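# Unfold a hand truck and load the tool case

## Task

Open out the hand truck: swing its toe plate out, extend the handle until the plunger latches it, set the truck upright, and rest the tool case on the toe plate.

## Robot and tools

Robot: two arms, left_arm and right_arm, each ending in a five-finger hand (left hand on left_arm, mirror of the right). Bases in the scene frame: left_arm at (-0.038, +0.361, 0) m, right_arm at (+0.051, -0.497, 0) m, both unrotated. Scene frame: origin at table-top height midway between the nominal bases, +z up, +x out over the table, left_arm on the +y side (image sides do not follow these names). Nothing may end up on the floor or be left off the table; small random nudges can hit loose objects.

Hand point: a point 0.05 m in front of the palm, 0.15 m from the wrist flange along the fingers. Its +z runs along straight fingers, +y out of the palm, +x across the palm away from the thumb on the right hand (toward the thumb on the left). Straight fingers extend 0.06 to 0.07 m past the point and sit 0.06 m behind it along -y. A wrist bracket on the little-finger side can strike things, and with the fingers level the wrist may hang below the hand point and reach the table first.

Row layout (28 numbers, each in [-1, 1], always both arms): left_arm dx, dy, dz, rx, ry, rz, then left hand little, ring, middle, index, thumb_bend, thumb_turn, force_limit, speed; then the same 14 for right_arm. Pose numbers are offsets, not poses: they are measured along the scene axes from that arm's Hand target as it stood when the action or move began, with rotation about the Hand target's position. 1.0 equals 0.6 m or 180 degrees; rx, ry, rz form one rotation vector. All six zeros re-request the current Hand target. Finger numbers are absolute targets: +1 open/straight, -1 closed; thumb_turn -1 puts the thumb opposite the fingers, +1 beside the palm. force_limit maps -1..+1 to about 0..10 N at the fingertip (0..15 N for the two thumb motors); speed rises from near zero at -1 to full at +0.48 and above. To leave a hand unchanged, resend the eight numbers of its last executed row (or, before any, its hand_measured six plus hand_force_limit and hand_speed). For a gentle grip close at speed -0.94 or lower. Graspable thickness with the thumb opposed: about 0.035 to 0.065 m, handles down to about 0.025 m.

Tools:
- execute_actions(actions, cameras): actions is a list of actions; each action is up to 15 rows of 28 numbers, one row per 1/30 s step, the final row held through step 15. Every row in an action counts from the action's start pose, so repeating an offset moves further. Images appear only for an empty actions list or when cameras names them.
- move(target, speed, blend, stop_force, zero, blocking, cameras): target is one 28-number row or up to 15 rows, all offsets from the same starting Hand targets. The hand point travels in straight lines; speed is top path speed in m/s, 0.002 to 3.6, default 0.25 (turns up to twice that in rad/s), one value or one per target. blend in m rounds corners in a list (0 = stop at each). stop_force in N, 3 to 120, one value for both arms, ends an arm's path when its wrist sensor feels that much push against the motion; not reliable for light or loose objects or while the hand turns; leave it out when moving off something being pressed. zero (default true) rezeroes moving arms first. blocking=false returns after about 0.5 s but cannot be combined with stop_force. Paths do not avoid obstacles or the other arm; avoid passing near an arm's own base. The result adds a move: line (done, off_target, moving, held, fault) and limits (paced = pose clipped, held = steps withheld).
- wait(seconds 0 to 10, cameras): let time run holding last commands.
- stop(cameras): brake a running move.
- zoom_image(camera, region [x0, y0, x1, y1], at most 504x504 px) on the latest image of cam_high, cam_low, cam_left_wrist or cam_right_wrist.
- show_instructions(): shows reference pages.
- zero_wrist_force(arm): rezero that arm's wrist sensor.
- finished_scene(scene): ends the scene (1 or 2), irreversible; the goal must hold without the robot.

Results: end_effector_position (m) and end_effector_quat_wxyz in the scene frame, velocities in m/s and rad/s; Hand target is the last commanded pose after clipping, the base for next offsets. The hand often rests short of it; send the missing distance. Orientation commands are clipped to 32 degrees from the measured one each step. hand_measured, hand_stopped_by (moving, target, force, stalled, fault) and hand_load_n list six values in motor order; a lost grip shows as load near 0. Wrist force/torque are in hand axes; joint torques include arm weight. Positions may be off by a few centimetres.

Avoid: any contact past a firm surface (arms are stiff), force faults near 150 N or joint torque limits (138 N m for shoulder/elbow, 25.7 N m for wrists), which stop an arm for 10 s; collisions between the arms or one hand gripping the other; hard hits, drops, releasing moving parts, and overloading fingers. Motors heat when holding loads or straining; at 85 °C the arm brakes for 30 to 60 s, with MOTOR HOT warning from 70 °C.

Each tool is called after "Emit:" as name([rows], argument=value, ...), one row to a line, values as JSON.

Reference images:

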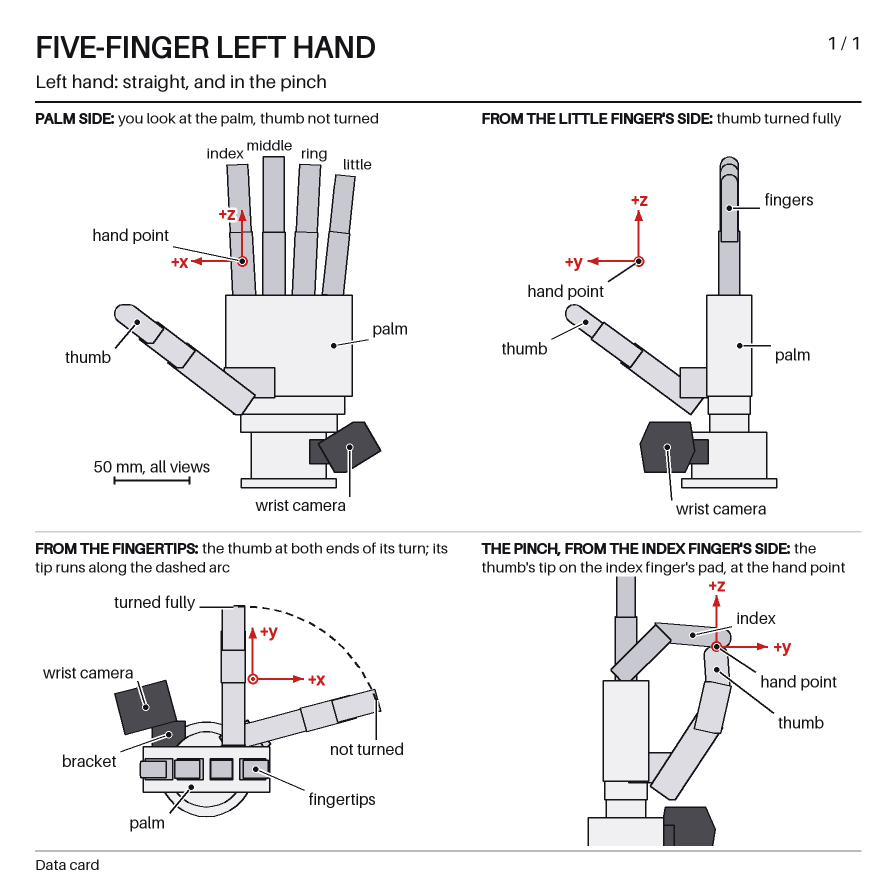

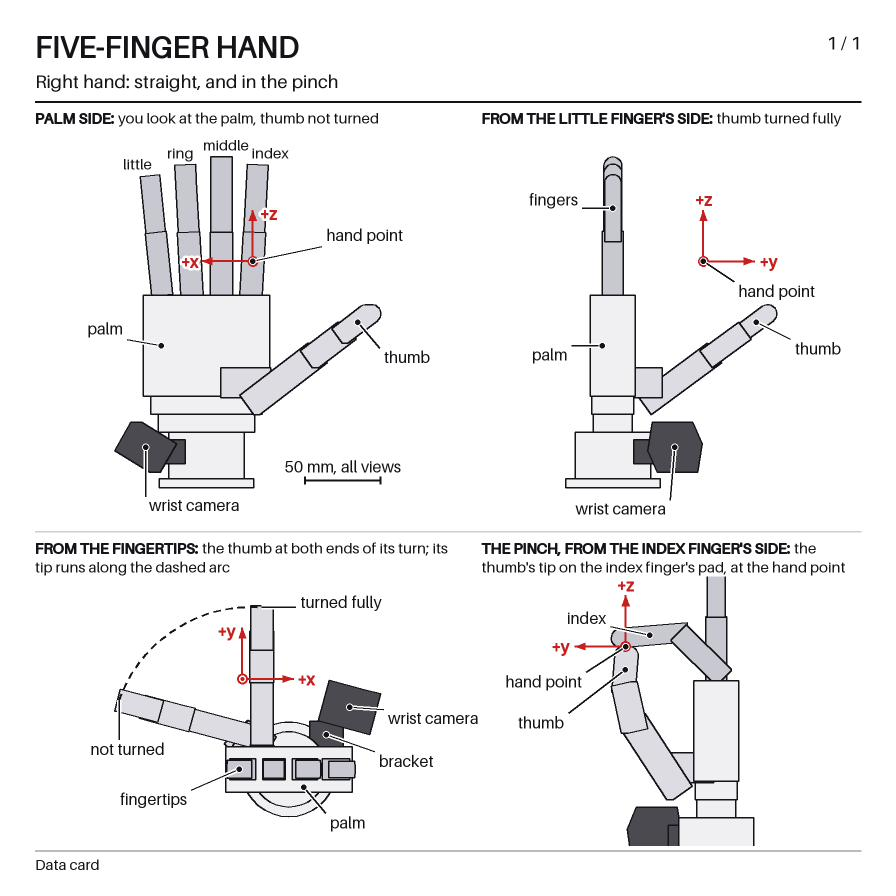

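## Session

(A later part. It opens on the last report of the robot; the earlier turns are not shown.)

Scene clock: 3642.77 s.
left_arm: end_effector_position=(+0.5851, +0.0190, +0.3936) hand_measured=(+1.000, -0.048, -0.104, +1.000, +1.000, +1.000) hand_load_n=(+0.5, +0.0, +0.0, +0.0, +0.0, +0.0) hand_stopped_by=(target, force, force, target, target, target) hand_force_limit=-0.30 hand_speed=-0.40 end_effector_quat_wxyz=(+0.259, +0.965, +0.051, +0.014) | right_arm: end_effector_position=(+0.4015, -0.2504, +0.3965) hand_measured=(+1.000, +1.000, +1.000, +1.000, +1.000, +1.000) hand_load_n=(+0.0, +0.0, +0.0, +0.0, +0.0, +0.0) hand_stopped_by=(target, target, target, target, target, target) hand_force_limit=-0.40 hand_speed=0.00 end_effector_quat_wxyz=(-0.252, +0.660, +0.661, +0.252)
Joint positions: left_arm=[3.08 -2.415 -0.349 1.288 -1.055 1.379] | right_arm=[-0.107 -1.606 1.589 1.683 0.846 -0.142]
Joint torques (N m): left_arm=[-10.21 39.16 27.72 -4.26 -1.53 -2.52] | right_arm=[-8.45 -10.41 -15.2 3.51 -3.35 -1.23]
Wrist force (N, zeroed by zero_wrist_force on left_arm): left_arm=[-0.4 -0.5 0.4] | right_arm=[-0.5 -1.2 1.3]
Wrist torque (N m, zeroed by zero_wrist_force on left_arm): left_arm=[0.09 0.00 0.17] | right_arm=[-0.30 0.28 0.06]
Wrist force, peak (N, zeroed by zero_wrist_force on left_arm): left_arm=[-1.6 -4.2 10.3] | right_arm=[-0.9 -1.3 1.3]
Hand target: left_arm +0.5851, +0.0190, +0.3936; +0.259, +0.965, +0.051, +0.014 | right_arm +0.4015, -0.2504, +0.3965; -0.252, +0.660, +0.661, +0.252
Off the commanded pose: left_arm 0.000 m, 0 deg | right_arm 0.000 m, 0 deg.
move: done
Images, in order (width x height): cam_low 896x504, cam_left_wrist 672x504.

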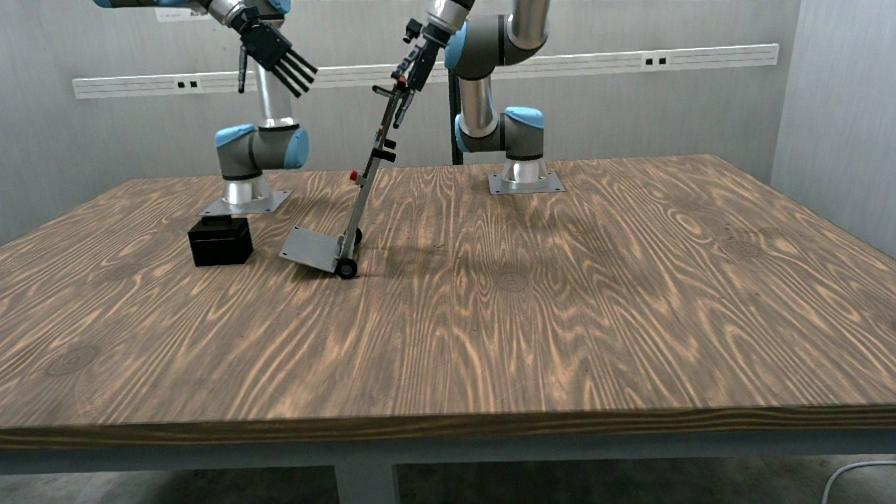

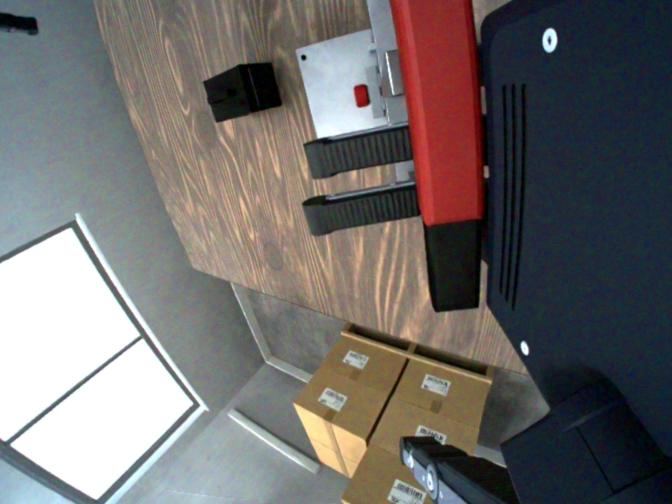

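Emit:
move(target=[0,0,0,0,0,0,1,-0.4,-0.4,1,1,1,-0.5,-0.7,0,0,0,0,0,0,1,1,1,1,1,1,-0.4,0.0], speed=0.04, cameras=["cam_low","cam_left_wrist","cam_right_wrist"])

Scene clock: 3656.70 s.
left_arm: end_effector_position=(+0.5851, +0.0189, +0.3936) hand_measured=(+1.000, -0.400, -0.400, +1.000, +1.000, +1.000) hand_load_n=(+0.0, +1.0, +0.0, +0.0, +0.0, +0.0) hand_stopped_by=(target, target, target, target, target, target) hand_force_limit=-0.50 hand_speed=-0.70 end_effector_quat_wxyz=(+0.259, +0.965, +0.051, +0.014) | right_arm: end_effector_position=(+0.4015, -0.2504, +0.3965) hand_measured=(+1.000, +1.000, +1.000, +1.000, +1.000, +1.000) hand_load_n=(+0.0, +0.0, +0.0, +0.0, +0.0, +0.0) hand_stopped_by=(target, target, target, target, target, target) hand_force_limit=-0.40 hand_speed=0.00 end_effector_quat_wxyz=(-0.252, +0.660, +0.661, +0.252)
Joint positions: left_arm=[3.08 -2.415 -0.349 1.288 -1.055 1.379] | right_arm=[-0.107 -1.606 1.589 1.683 0.846 -0.142]
Joint torques (N m): left_arm=[-6.69 47.1 28.16 -4.26 -0.45 -2.5] | right_arm=[-8.19 -11.34 -15.41 3.31 -3.32 -1.13]
Wrist force (N, zeroed by zero_wrist_force on left_arm): left_arm=[0.3 -1.3 3.9] | right_arm=[-0.6 -1.0 1.3]
Wrist torque (N m, zeroed by zero_wrist_force on left_arm): left_arm=[-0.10 0.12 0.26] | right_arm=[-0.27 0.30 0.05]
Wrist force, peak (N, zeroed by zero_wrist_force on left_arm): left_arm=[-0.1 -2.1 7.4] | right_arm=[-0.8 -1.2 1.4]
Hand target: left_arm +0.5851, +0.0190, +0.3936; +0.259, +0.965, +0.051, +0.014 | right_arm +0.4015, -0.2504, +0.3965; -0.252, +0.660, +0.661, +0.252
Off the commanded pose: left_arm 0.000 m, 0 deg | right_arm 0.000 m, 0 deg.
move: done
Images, in order (width x height): cam_low 896x504, cam_left_wrist 672x504, cam_right_wrist 672x504.

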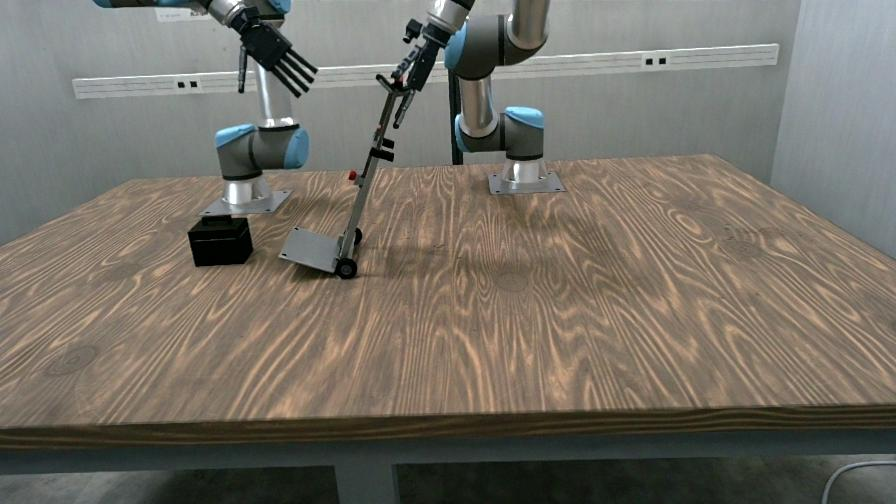

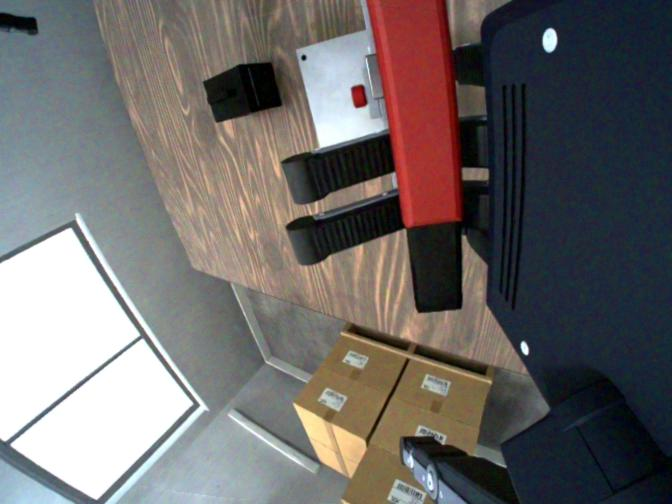

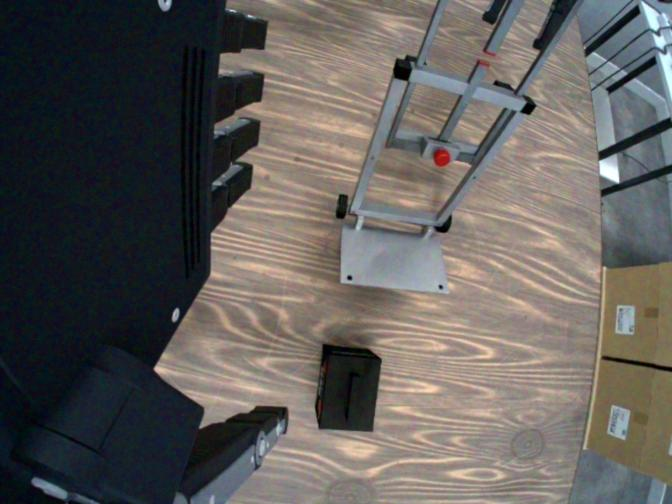

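Emit:
move(target=[0.006,-0.06,0.009,0,0,0,1,-0.4,-0.4,1,1,1,-0.5,-0.7,0,0,0,0,0,0,1,1,1,1,1,1,-0.4,0.0], speed=0.03, stop_force=10, cameras=["cam_low","cam_left_wrist","cam_right_wrist"])

Scene clock: 3666.20 s.
left_arm: end_effector_position=(+0.5879, -0.0167, +0.3984) hand_measured=(+1.000, -0.400, -0.400, +1.000, +1.000, +1.000) hand_load_n=(+0.0, +0.0, +0.0, +0.0, +0.0, +0.0) hand_stopped_by=(target, target, target, target, target, target) hand_force_limit=-0.50 hand_speed=-0.70 end_effector_quat_wxyz=(+0.264, +0.963, +0.053, +0.019) | right_arm: end_effector_position=(+0.4015, -0.2504, +0.3965) hand_measured=(+1.000, +1.000, +1.000, +1.000, +1.000, +1.000) hand_load_n=(+0.0, +0.0, +0.0, +0.0, +0.0, +0.0) hand_stopped_by=(target, target, target, target, target, target) hand_force_limit=-0.40 hand_speed=0.00 end_effector_quat_wxyz=(-0.252, +0.660, +0.661, +0.252)
Joint positions: left_arm=[3.022 -2.564 -0.035 1.172 -1.053 1.304] | right_arm=[-0.107 -1.606 1.589 1.683 0.846 -0.142]
Joint torques (N m): left_arm=[-9.95 40.83 26.26 -4.07 3.35 -2.55] | right_arm=[-7.89 -10.92 -15.07 3.35 -3.42 -1.23]
Wrist force (N, zeroed by zero_wrist_force on left_arm): left_arm=[-0.2 0.2 -0.2] | right_arm=[-0.8 -1.0 1.0]
Wrist torque (N m, zeroed by zero_wrist_force on left_arm): left_arm=[0.19 -0.01 0.15] | right_arm=[-0.25 0.33 0.04]
Wrist force, peak (N, zeroed by zero_wrist_force on left_arm): left_arm=[-0.1 -1.9 6.2] | right_arm=[-0.7 -1.5 1.3]
Hand target: left_arm +0.5887, -0.0170, +0.3990; +0.259, +0.965, +0.051, +0.014 | right_arm +0.4015, -0.2504, +0.3965; -0.252, +0.660, +0.661, +0.252
Off the commanded pose: left_arm 0.001 m, 1 deg | right_arm 0.000 m, 0 deg.
elbow stopped short (left arm): the move would have taken joint 3 (elbow) straighter than the controller allows.
move: done
Images, in order (width x height): cam_low 896x504, cam_left_wrist 672x504, cam_right_wrist 672x504.

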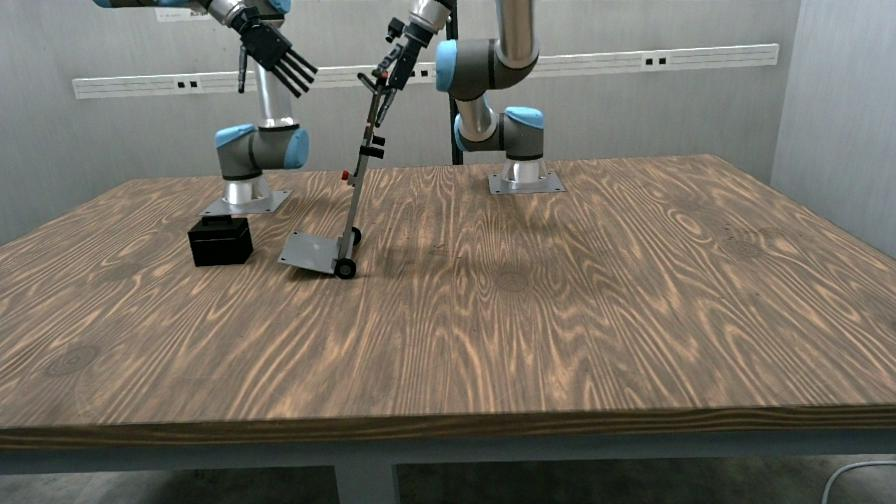

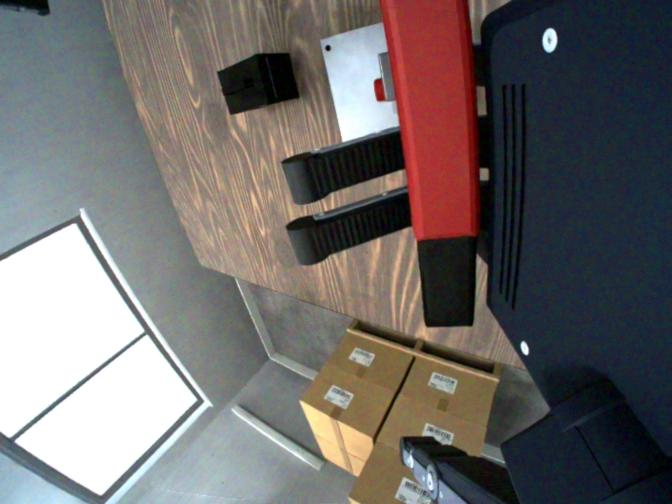

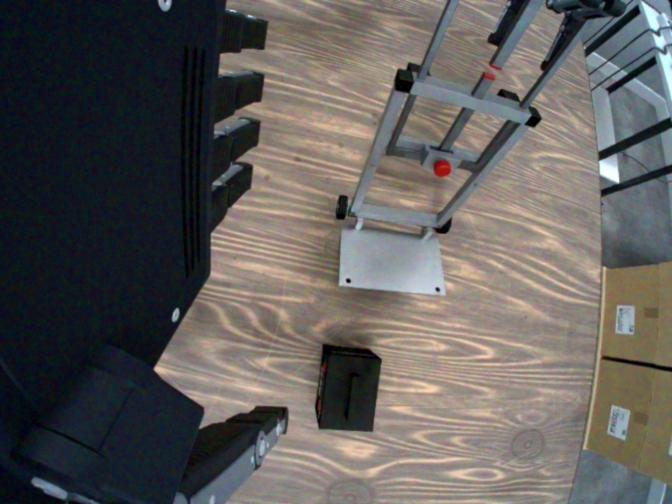

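Emit:
move(target=[0,0.0092,0.0338,-0.1657,-0.0174,0,1,-0.4,-0.4,1,1,1,-0.5,-0.7,0,0,0,0,0,0,1,1,1,1,1,1,-0.4,0.0], speed=0.06, cameras=["cam_low","cam_left_wrist","cam_high"])

Scene clock: 3687.60 s.
left_arm: end_effector_position=(+0.5887, -0.0115, +0.4193) hand_measured=(+1.000, -0.400, -0.398, +1.000, +1.000, +1.000) hand_load_n=(+2.0, +0.0, +14.0, +2.5, -0.5, +0.0) hand_stopped_by=(target, target, target, target, target, target) hand_force_limit=-0.50 hand_speed=-0.70 end_effector_quat_wxyz=(+0.499, +0.865, +0.046, +0.026) | right_arm: end_effector_position=(+0.4015, -0.2504, +0.3965) hand_measured=(+1.000, +1.000, +1.000, +1.000, +1.000, +1.000) hand_load_n=(+0.0, +0.0, +0.0, +0.0, +0.0, +0.0) hand_stopped_by=(target, target, target, target, target, target) hand_force_limit=-0.40 hand_speed=0.00 end_effector_quat_wxyz=(-0.252, +0.660, +0.661, +0.252)
Joint positions: left_arm=[3.147 -2.278 -0.804 1.681 -0.532 1.374] | right_arm=[-0.107 -1.606 1.589 1.683 0.846 -0.142]
Joint torques (N m): left_arm=[10.02 65.44 12.8 -1.89 10.98 -3.17] | right_arm=[-7.44 -11.12 -14.56 3.3 -3.39 -1.19]
Wrist force (N, zeroed by zero_wrist_force on left_arm): left_arm=[-0.2 -19.3 9.7] | right_arm=[-0.7 -1.0 1.1]
Wrist torque (N m, zeroed by zero_wrist_force on left_arm): left_arm=[2.04 0.66 1.29] | right_arm=[-0.24 0.31 0.06]
Wrist force, peak (N, zeroed by zero_wrist_force on left_arm): left_arm=[0.1 -18.4 11.4] | right_arm=[-0.8 -1.3 1.4]
Hand target: left_arm +0.5887, -0.0115, +0.4193; +0.499, +0.865, +0.046, +0.026 | right_arm +0.4015, -0.2504, +0.3965; -0.252, +0.660, +0.661, +0.252
Off the commanded pose: left_arm 0.000 m, 0 deg | right_arm 0.000 m, 0 deg.
move: done
Images, in order (width x height): cam_high 896x504, cam_low 896x504, cam_left_wrist 672x504.

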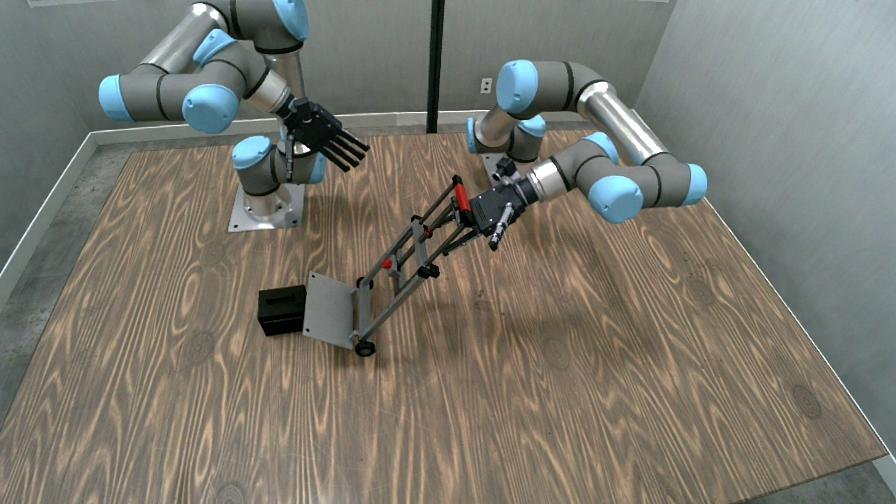

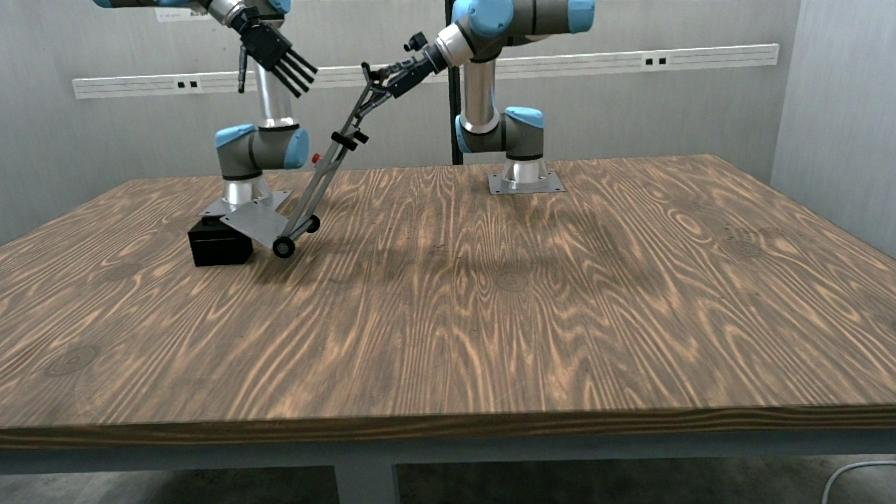

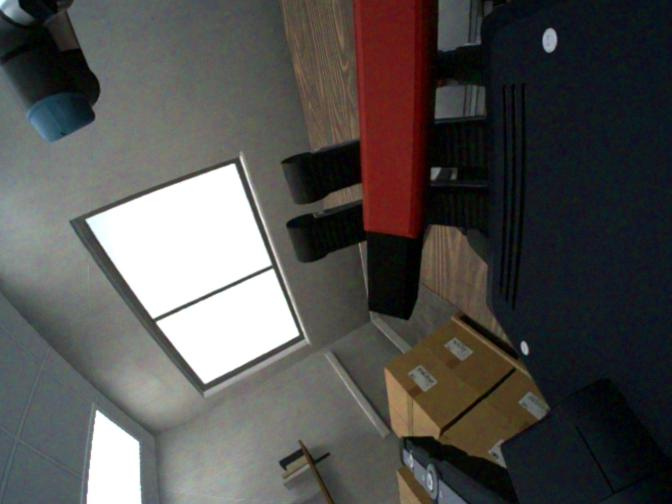

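Emit:
zoom_image(camera="cam_low", region=[180, 40, 440, 290])

Emit:
zoom_image(camera="cam_high", region=[240, 150, 540, 380])

Scaled by 1.938.

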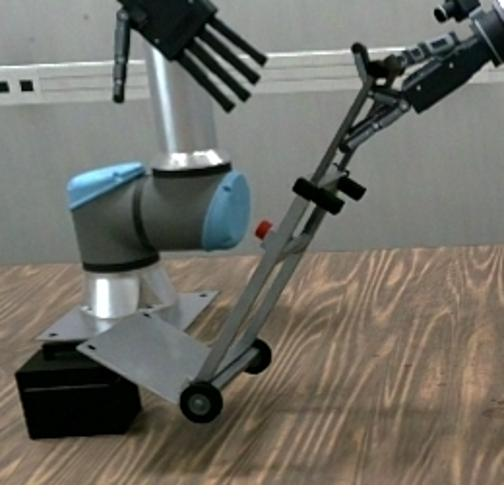

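Scaled by 1.680.

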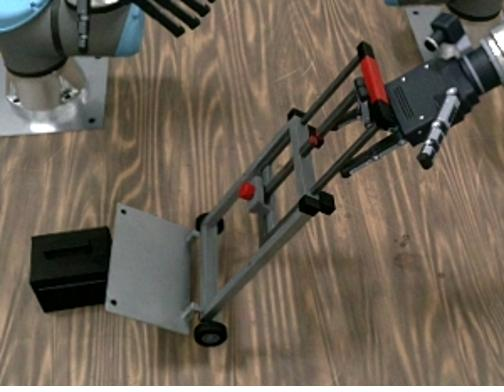

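Emit:
move(target=[0,-0.0092,-0.0338,0.1657,0.0174,0,1,-0.4,-0.4,1,1,1,-0.5,-0.7,0,0,0,0,0,0,1,1,1,1,1,1,-0.4,0.0], speed=0.04, cameras=["cam_low","cam_left_wrist","cam_high","cam_right_wrist"])

Scene clock: 3722.93 s.
left_arm: end_effector_position=(+0.5879, -0.0167, +0.3984) hand_measured=(+1.000, -0.400, -0.400, +1.000, +1.000, +1.000) hand_load_n=(+0.0, +0.0, +0.0, +0.0, -0.5, +0.0) hand_stopped_by=(target, target, target, target, target, target) hand_force_limit=-0.50 hand_speed=-0.70 end_effector_quat_wxyz=(+0.264, +0.963, +0.053, +0.019) | right_arm: end_effector_position=(+0.4015, -0.2504, +0.3965) hand_measured=(+1.000, +1.000, +1.000, +1.000, +1.000, +1.000) hand_load_n=(+0.0, -0.5, +0.0, +0.0, +0.0, +0.0) hand_stopped_by=(target, target, target, target, target, target) hand_force_limit=-0.40 hand_speed=0.00 end_effector_quat_wxyz=(-0.252, +0.660, +0.661, +0.252)
Joint positions: left_arm=[3.022 -2.564 -0.035 1.172 -1.053 1.304] | right_arm=[-0.107 -1.606 1.589 1.683 0.846 -0.142]
Joint torques (N m): left_arm=[-9.74 40.52 25.17 -4.56 -1.76 -2.47] | right_arm=[-7.09 -11.89 -15.44 3.27 -3.5 -1.07]
Wrist force (N, zeroed by zero_wrist_force on left_arm): left_arm=[1.3 1.3 -0.3] | right_arm=[-0.9 -1.1 1.2]
Wrist torque (N m, zeroed by zero_wrist_force on left_arm): left_arm=[0.35 -0.21 0.20] | right_arm=[-0.27 0.34 0.04]
Wrist force, peak (N, zeroed by zero_wrist_force on left_arm): left_arm=[-0.5 -19.7 9.8] | right_arm=[-0.6 -1.2 1.6]
Hand target: left_arm +0.5887, -0.0170, +0.3990; +0.259, +0.965, +0.051, +0.014 | right_arm +0.4015, -0.2504, +0.3965; -0.252, +0.660, +0.661, +0.252
Off the commanded pose: left_arm 0.001 m, 1 deg | right_arm 0.000 m, 0 deg.
elbow stopped short (left arm): the move would have taken joint 3 (elbow) straighter than the controller allows.
move: done

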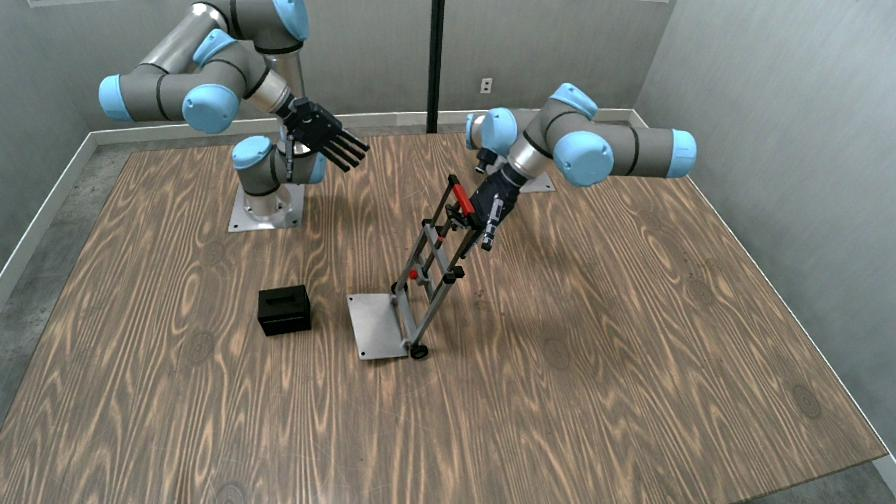

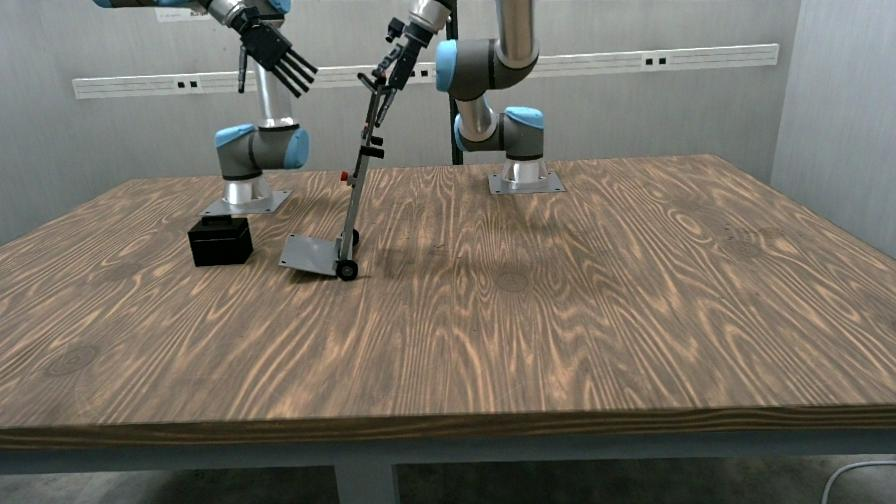

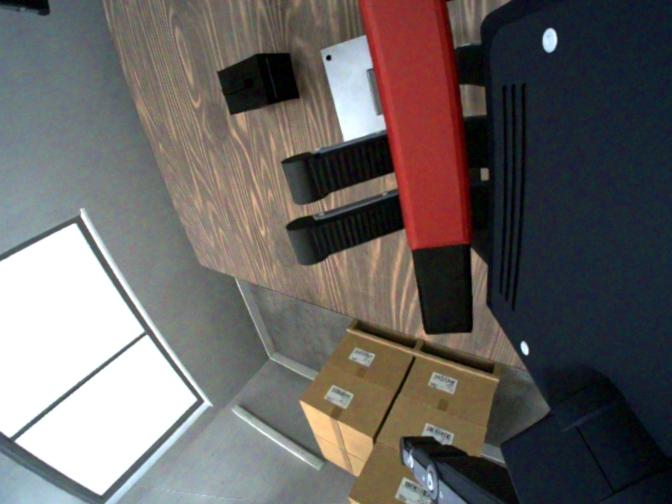

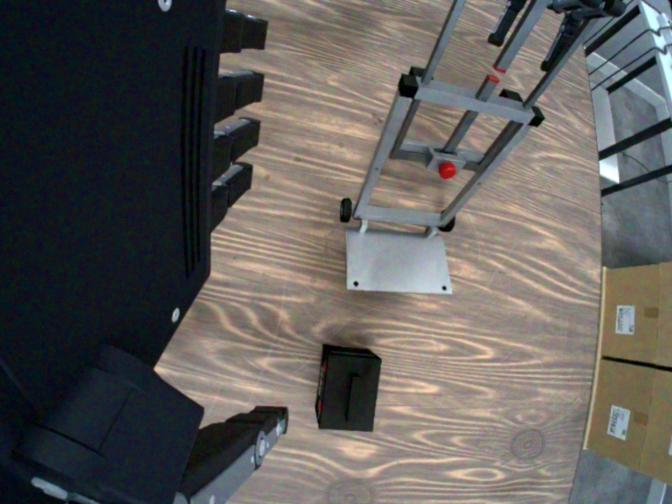

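Emit:
move([
  [0,0,0,0,0,0,1,-0.4,-0.4,1,1,1,-0.5,-0.7,0.0475,0.134,-0.1942,0.2011,0.0094,0.0285,1,1,1,1,1,-1,-0.4,0.0],
  [0,0,0,0,0,0,1,-0.4,-0.4,1,1,1,-0.5,-0.7,0.0642,0.3115,-0.3658,0.2011,0.0094,0.0285,1,1,1,1,1,-1,-0.4,0.0],
], speed=[0.2,0.1], blend=[0.03,0], cameras=["all"])

Scene clock: 3859.33 s.
left_arm: end_effector_position=(+0.5879, -0.0167, +0.3984) hand_measured=(+1.000, -0.400, -0.400, +1.000, +1.000, +1.000) hand_load_n=(+0.0, +0.0, +0.0, +0.0, +0.0, +0.0) hand_stopped_by=(target, target, target, target, target, target) hand_force_limit=-0.50 hand_speed=-0.70 end_effector_quat_wxyz=(+0.264, +0.963, +0.053, +0.019) | right_arm: end_effector_position=(+0.4401, -0.0636, +0.1770) hand_measured=(+1.000, +1.000, +1.000, +1.000, +1.000, -1.000) hand_load_n=(+0.0, +0.0, +0.0, +0.0, +0.0, +0.5) hand_stopped_by=(target, target, target, target, target, target) hand_force_limit=-0.40 hand_speed=0.00 end_effector_quat_wxyz=(-0.465, +0.523, +0.575, +0.424)
Joint positions: left_arm=[3.022 -2.564 -0.035 1.172 -1.053 1.304] | right_arm=[0.157 -1.136 1.861 0.553 0.218 0.299]
Joint torques (N m): left_arm=[-10.04 43.38 26.12 -4.09 -1.57 1.24] | right_arm=[10.42 -39.98 -6.08 0.59 0.85 1.34]
Wrist force (N, zeroed by zero_wrist_force on left_arm): left_arm=[1.0 1.3 -0.4] | right_arm=[-0.1 -1.1 1.2]
Wrist torque (N m, zeroed by zero_wrist_force on left_arm): left_arm=[0.35 -0.15 0.19] | right_arm=[-0.31 0.36 -0.04]
Wrist force, peak (N, zeroed by zero_wrist_force on left_arm): left_arm=[1.3 1.7 -0.4] | right_arm=[-0.7 -1.3 1.5]
Hand target: left_arm +0.5887, -0.0170, +0.3990; +0.259, +0.965, +0.051, +0.014 | right_arm +0.4401, -0.0635, +0.1770; -0.465, +0.523, +0.574, +0.424
Off the commanded pose: left_arm 0.001 m, 1 deg | right_arm 0.000 m, 0 deg.
elbow stopped short (left arm): the move would have taken joint 3 (elbow) straighter than the controller allows.
move: done

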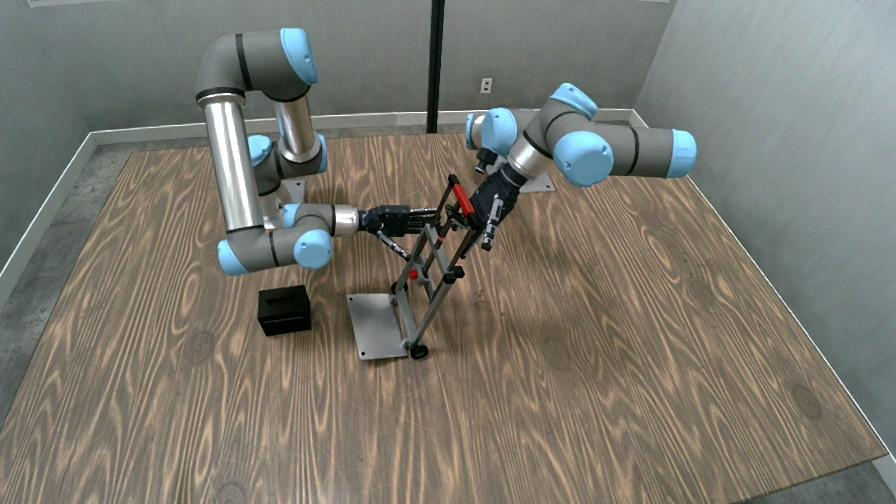

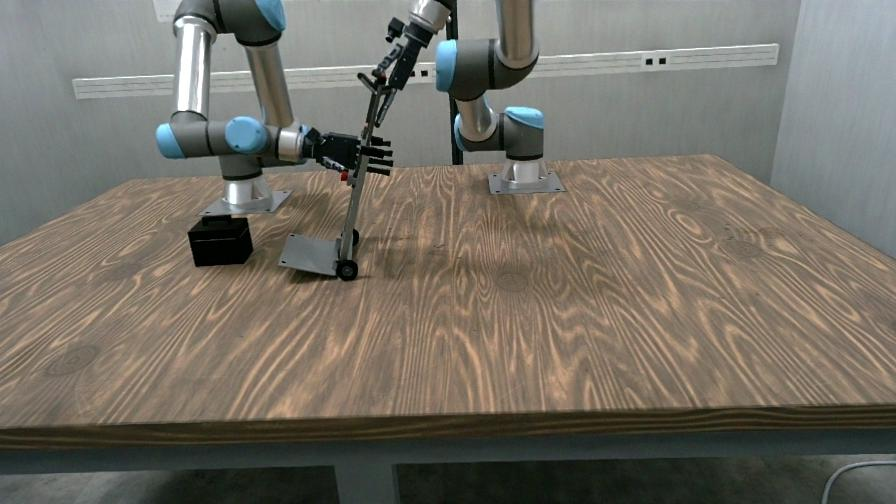

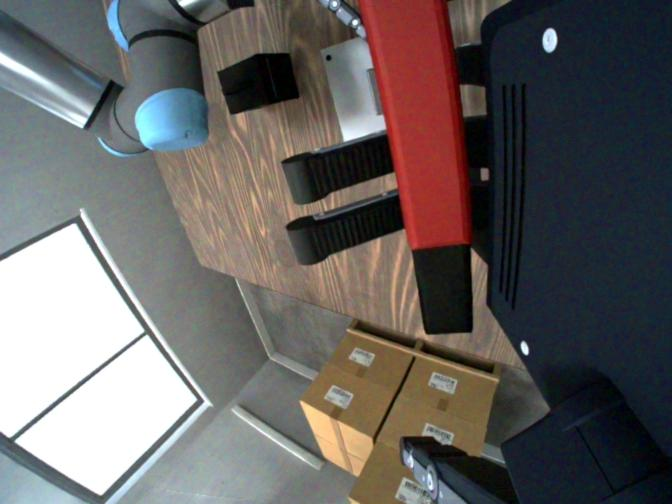

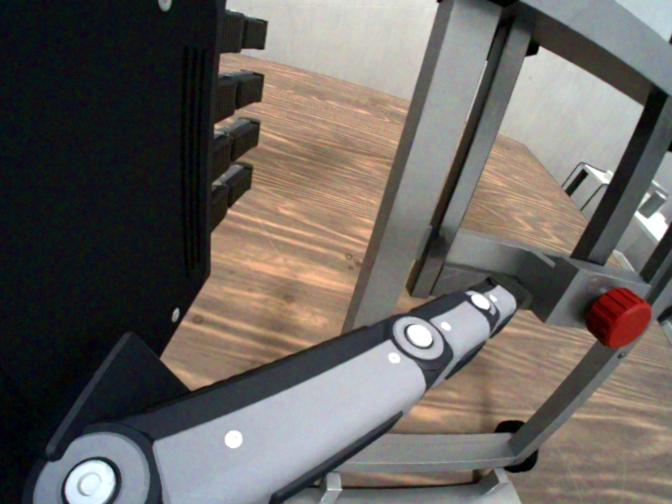

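Emit:
move([
  [0,0,0,0,0,0,1,-0.4,-0.4,1,1,1,-0.5,-0.7,0.001,-0.0107,-0.05,0,0,0,1,1,1,1,1,-1,-0.4,0.0],
  [0,0,0,0,0,0,1,-0.4,-0.4,1,1,1,-0.5,-0.7,0.0938,-0.0018,-0.05,0,0,0,1,1,1,1,1,-1,-0.4,0.0],
], speed=0.08, stop_force=5, cameras=["all"])

Scene clock: 3888.17 s.
left_arm: end_effector_position=(+0.5879, -0.0167, +0.3984) hand_measured=(+1.000, -0.400, -0.400, +1.000, +1.000, +1.000) hand_load_n=(+0.0, +0.0, +0.5, +0.0, +0.0, +0.0) hand_stopped_by=(target, target, target, target, target, target) hand_force_limit=-0.50 hand_speed=-0.70 end_effector_quat_wxyz=(+0.264, +0.963, +0.053, +0.019) | right_arm: end_effector_position=(+0.4963, -0.0646, +0.1470) hand_measured=(+1.000, +1.000, +1.000, +1.000, +1.000, -1.000) hand_load_n=(+0.0, +0.0, +0.0, +0.0, +0.0, +0.0) hand_stopped_by=(target, target, target, target, target, target) hand_force_limit=-0.40 hand_speed=0.00 end_effector_quat_wxyz=(-0.465, +0.523, +0.574, +0.424)
Joint positions: left_arm=[3.022 -2.564 -0.035 1.172 -1.053 1.304] | right_arm=[0.134 -0.975 1.719 0.629 0.213 0.201]
Joint torques (N m): left_arm=[-10.21 45.45 26.1 -4.14 -1.45 2.47] | right_arm=[-9.11 -30.99 -21.27 3.56 -4.1 -1.38]
Wrist force (N, zeroed by zero_wrist_force on left_arm): left_arm=[0.9 1.3 -0.3] | right_arm=[0.0 -1.5 1.1]
Wrist torque (N m, zeroed by zero_wrist_force on left_arm): left_arm=[0.35 -0.14 0.19] | right_arm=[-0.37 0.35 0.08]
Wrist force, peak (N, zeroed by zero_wrist_force on left_arm): left_arm=[1.4 1.7 -0.3] | right_arm=[-0.6 -1.7 1.1]
Hand target: left_arm +0.5887, -0.0170, +0.3990; +0.259, +0.965, +0.051, +0.014 | right_arm +0.4963, -0.0646, +0.1470; -0.465, +0.523, +0.574, +0.424
Off the commanded pose: left_arm 0.001 m, 1 deg | right_arm 0.000 m, 0 deg.
elbow stopped short (left arm): the move would have taken joint 3 (elbow) straighter than the controller allows.
move: done

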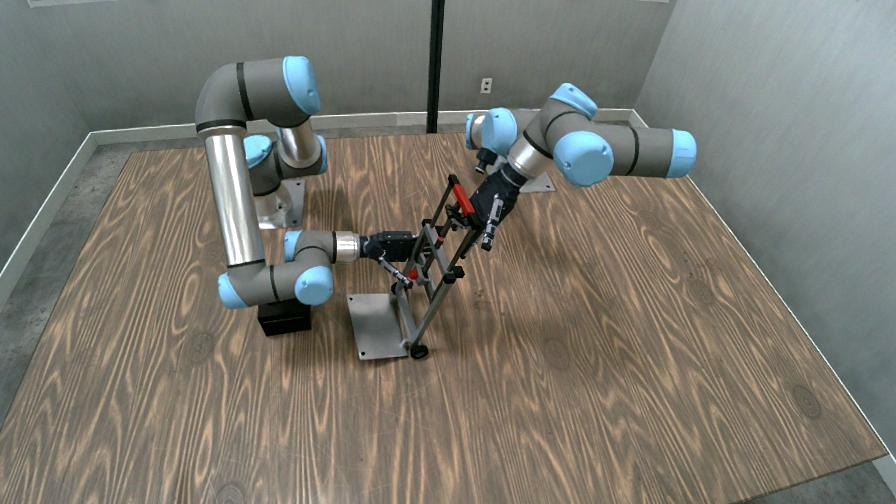

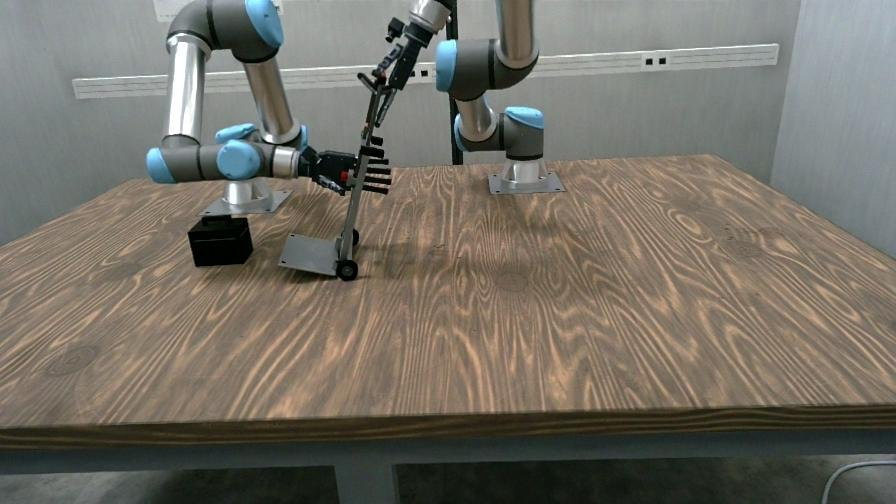

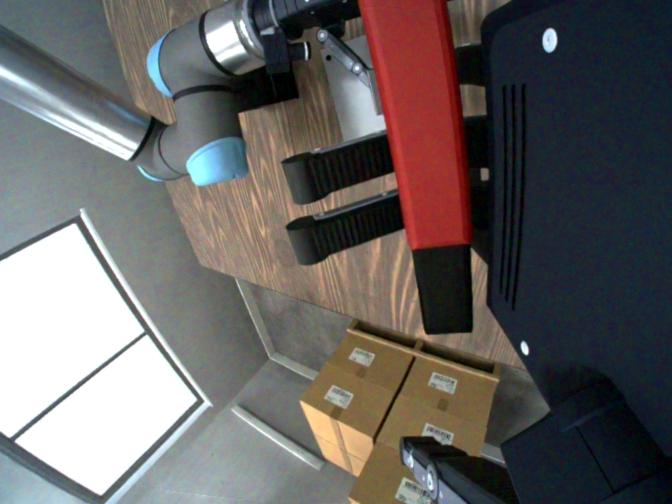

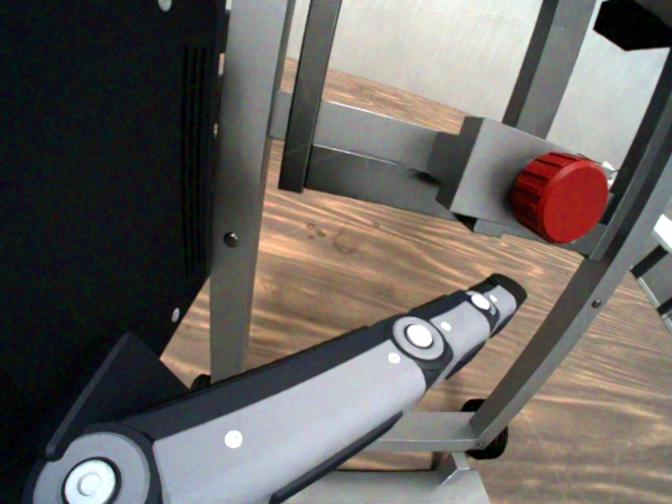

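Emit:
move(target=[0,0,0,0,0,0,1,-0.4,-0.4,1,1,1,-0.5,-0.7,0,0,0,0,0,0,-0.1,-0.1,-0.1,-0.1,1,-1,-0.4,-0.3], speed=0.08, cameras=["cam_low","cam_left_wrist","cam_right_wrist"])

Scene clock: 3897.73 s.
left_arm: end_effector_position=(+0.5879, -0.0167, +0.3984) hand_measured=(+1.000, -0.400, -0.400, +1.000, +1.000, +1.000) hand_load_n=(+0.0, +1.5, +0.0, +0.0, +0.0, +0.0) hand_stopped_by=(target, target, target, target, target, target) hand_force_limit=-0.50 hand_speed=-0.70 end_effector_quat_wxyz=(+0.264, +0.963, +0.053, +0.019) | right_arm: end_effector_position=(+0.4963, -0.0646, +0.1470) hand_measured=(-0.100, -0.100, -0.100, -0.100, +1.000, -1.000) hand_load_n=(+1.0, +0.0, +0.0, +0.0, +0.0, +0.0) hand_stopped_by=(target, target, target, target, target, target) hand_force_limit=-0.40 hand_speed=-0.30 end_effector_quat_wxyz=(-0.465, +0.523, +0.574, +0.424)
Joint positions: left_arm=[3.022 -2.564 -0.035 1.172 -1.053 1.304] | right_arm=[0.134 -0.975 1.719 0.629 0.213 0.201]
Joint torques (N m): left_arm=[-4.57 46.83 25.8 -4.09 -1.41 2.4] | right_arm=[-7.74 -33.38 -14.17 1.76 -0.16 0.08]
Wrist force (N, zeroed by zero_wrist_force on left_arm): left_arm=[0.9 3.0 2.3] | right_arm=[-0.8 -3.6 3.7]
Wrist torque (N m, zeroed by zero_wrist_force on left_arm): left_arm=[0.36 -0.02 0.14] | right_arm=[-0.48 0.21 -0.08]
Wrist force, peak (N, zeroed by zero_wrist_force on left_arm): left_arm=[2.0 3.2 3.4] | right_arm=[1.2 -8.5 1.9]
Hand target: left_arm +0.5887, -0.0170, +0.3990; +0.259, +0.965, +0.051, +0.014 | right_arm +0.4963, -0.0646, +0.1470; -0.465, +0.523, +0.574, +0.424
Off the commanded pose: left_arm 0.001 m, 1 deg | right_arm 0.000 m, 0 deg.
elbow stopped short (left arm): the move would have taken joint 3 (elbow) straighter than the controller allows.
move: done
Images, in order (width x height): cam_low 896x504, cam_left_wrist 672x504, cam_right_wrist 672x504.

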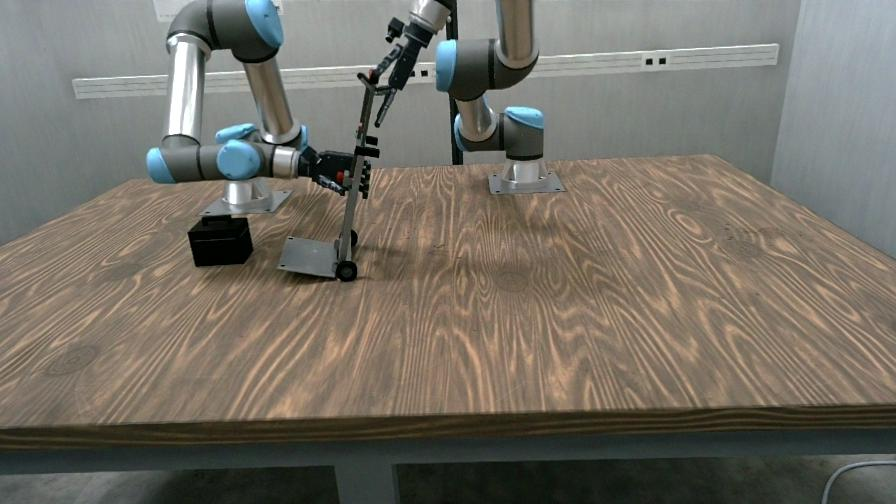

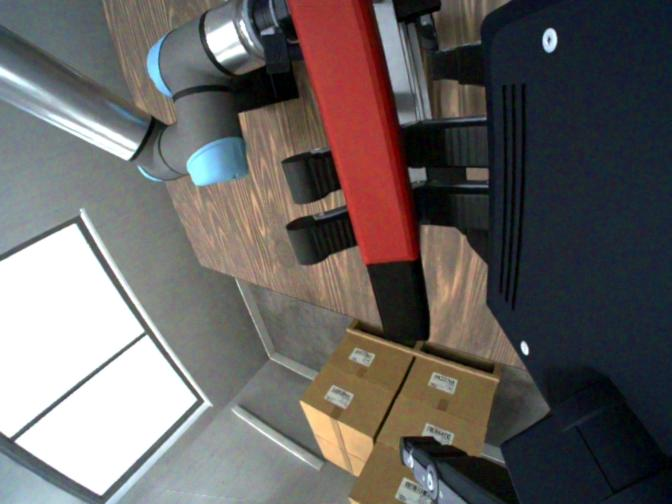

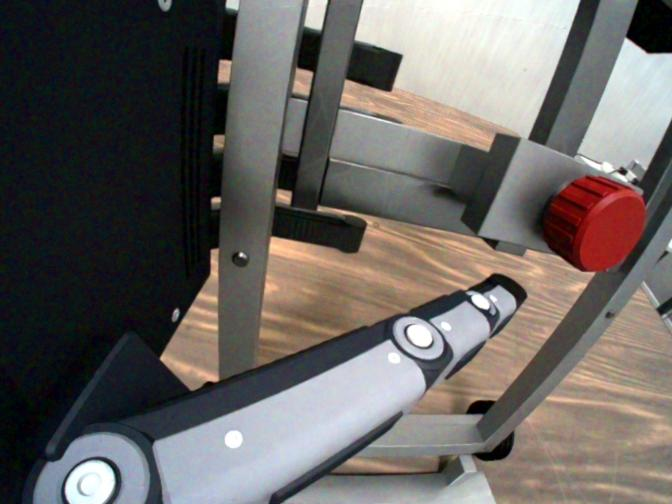

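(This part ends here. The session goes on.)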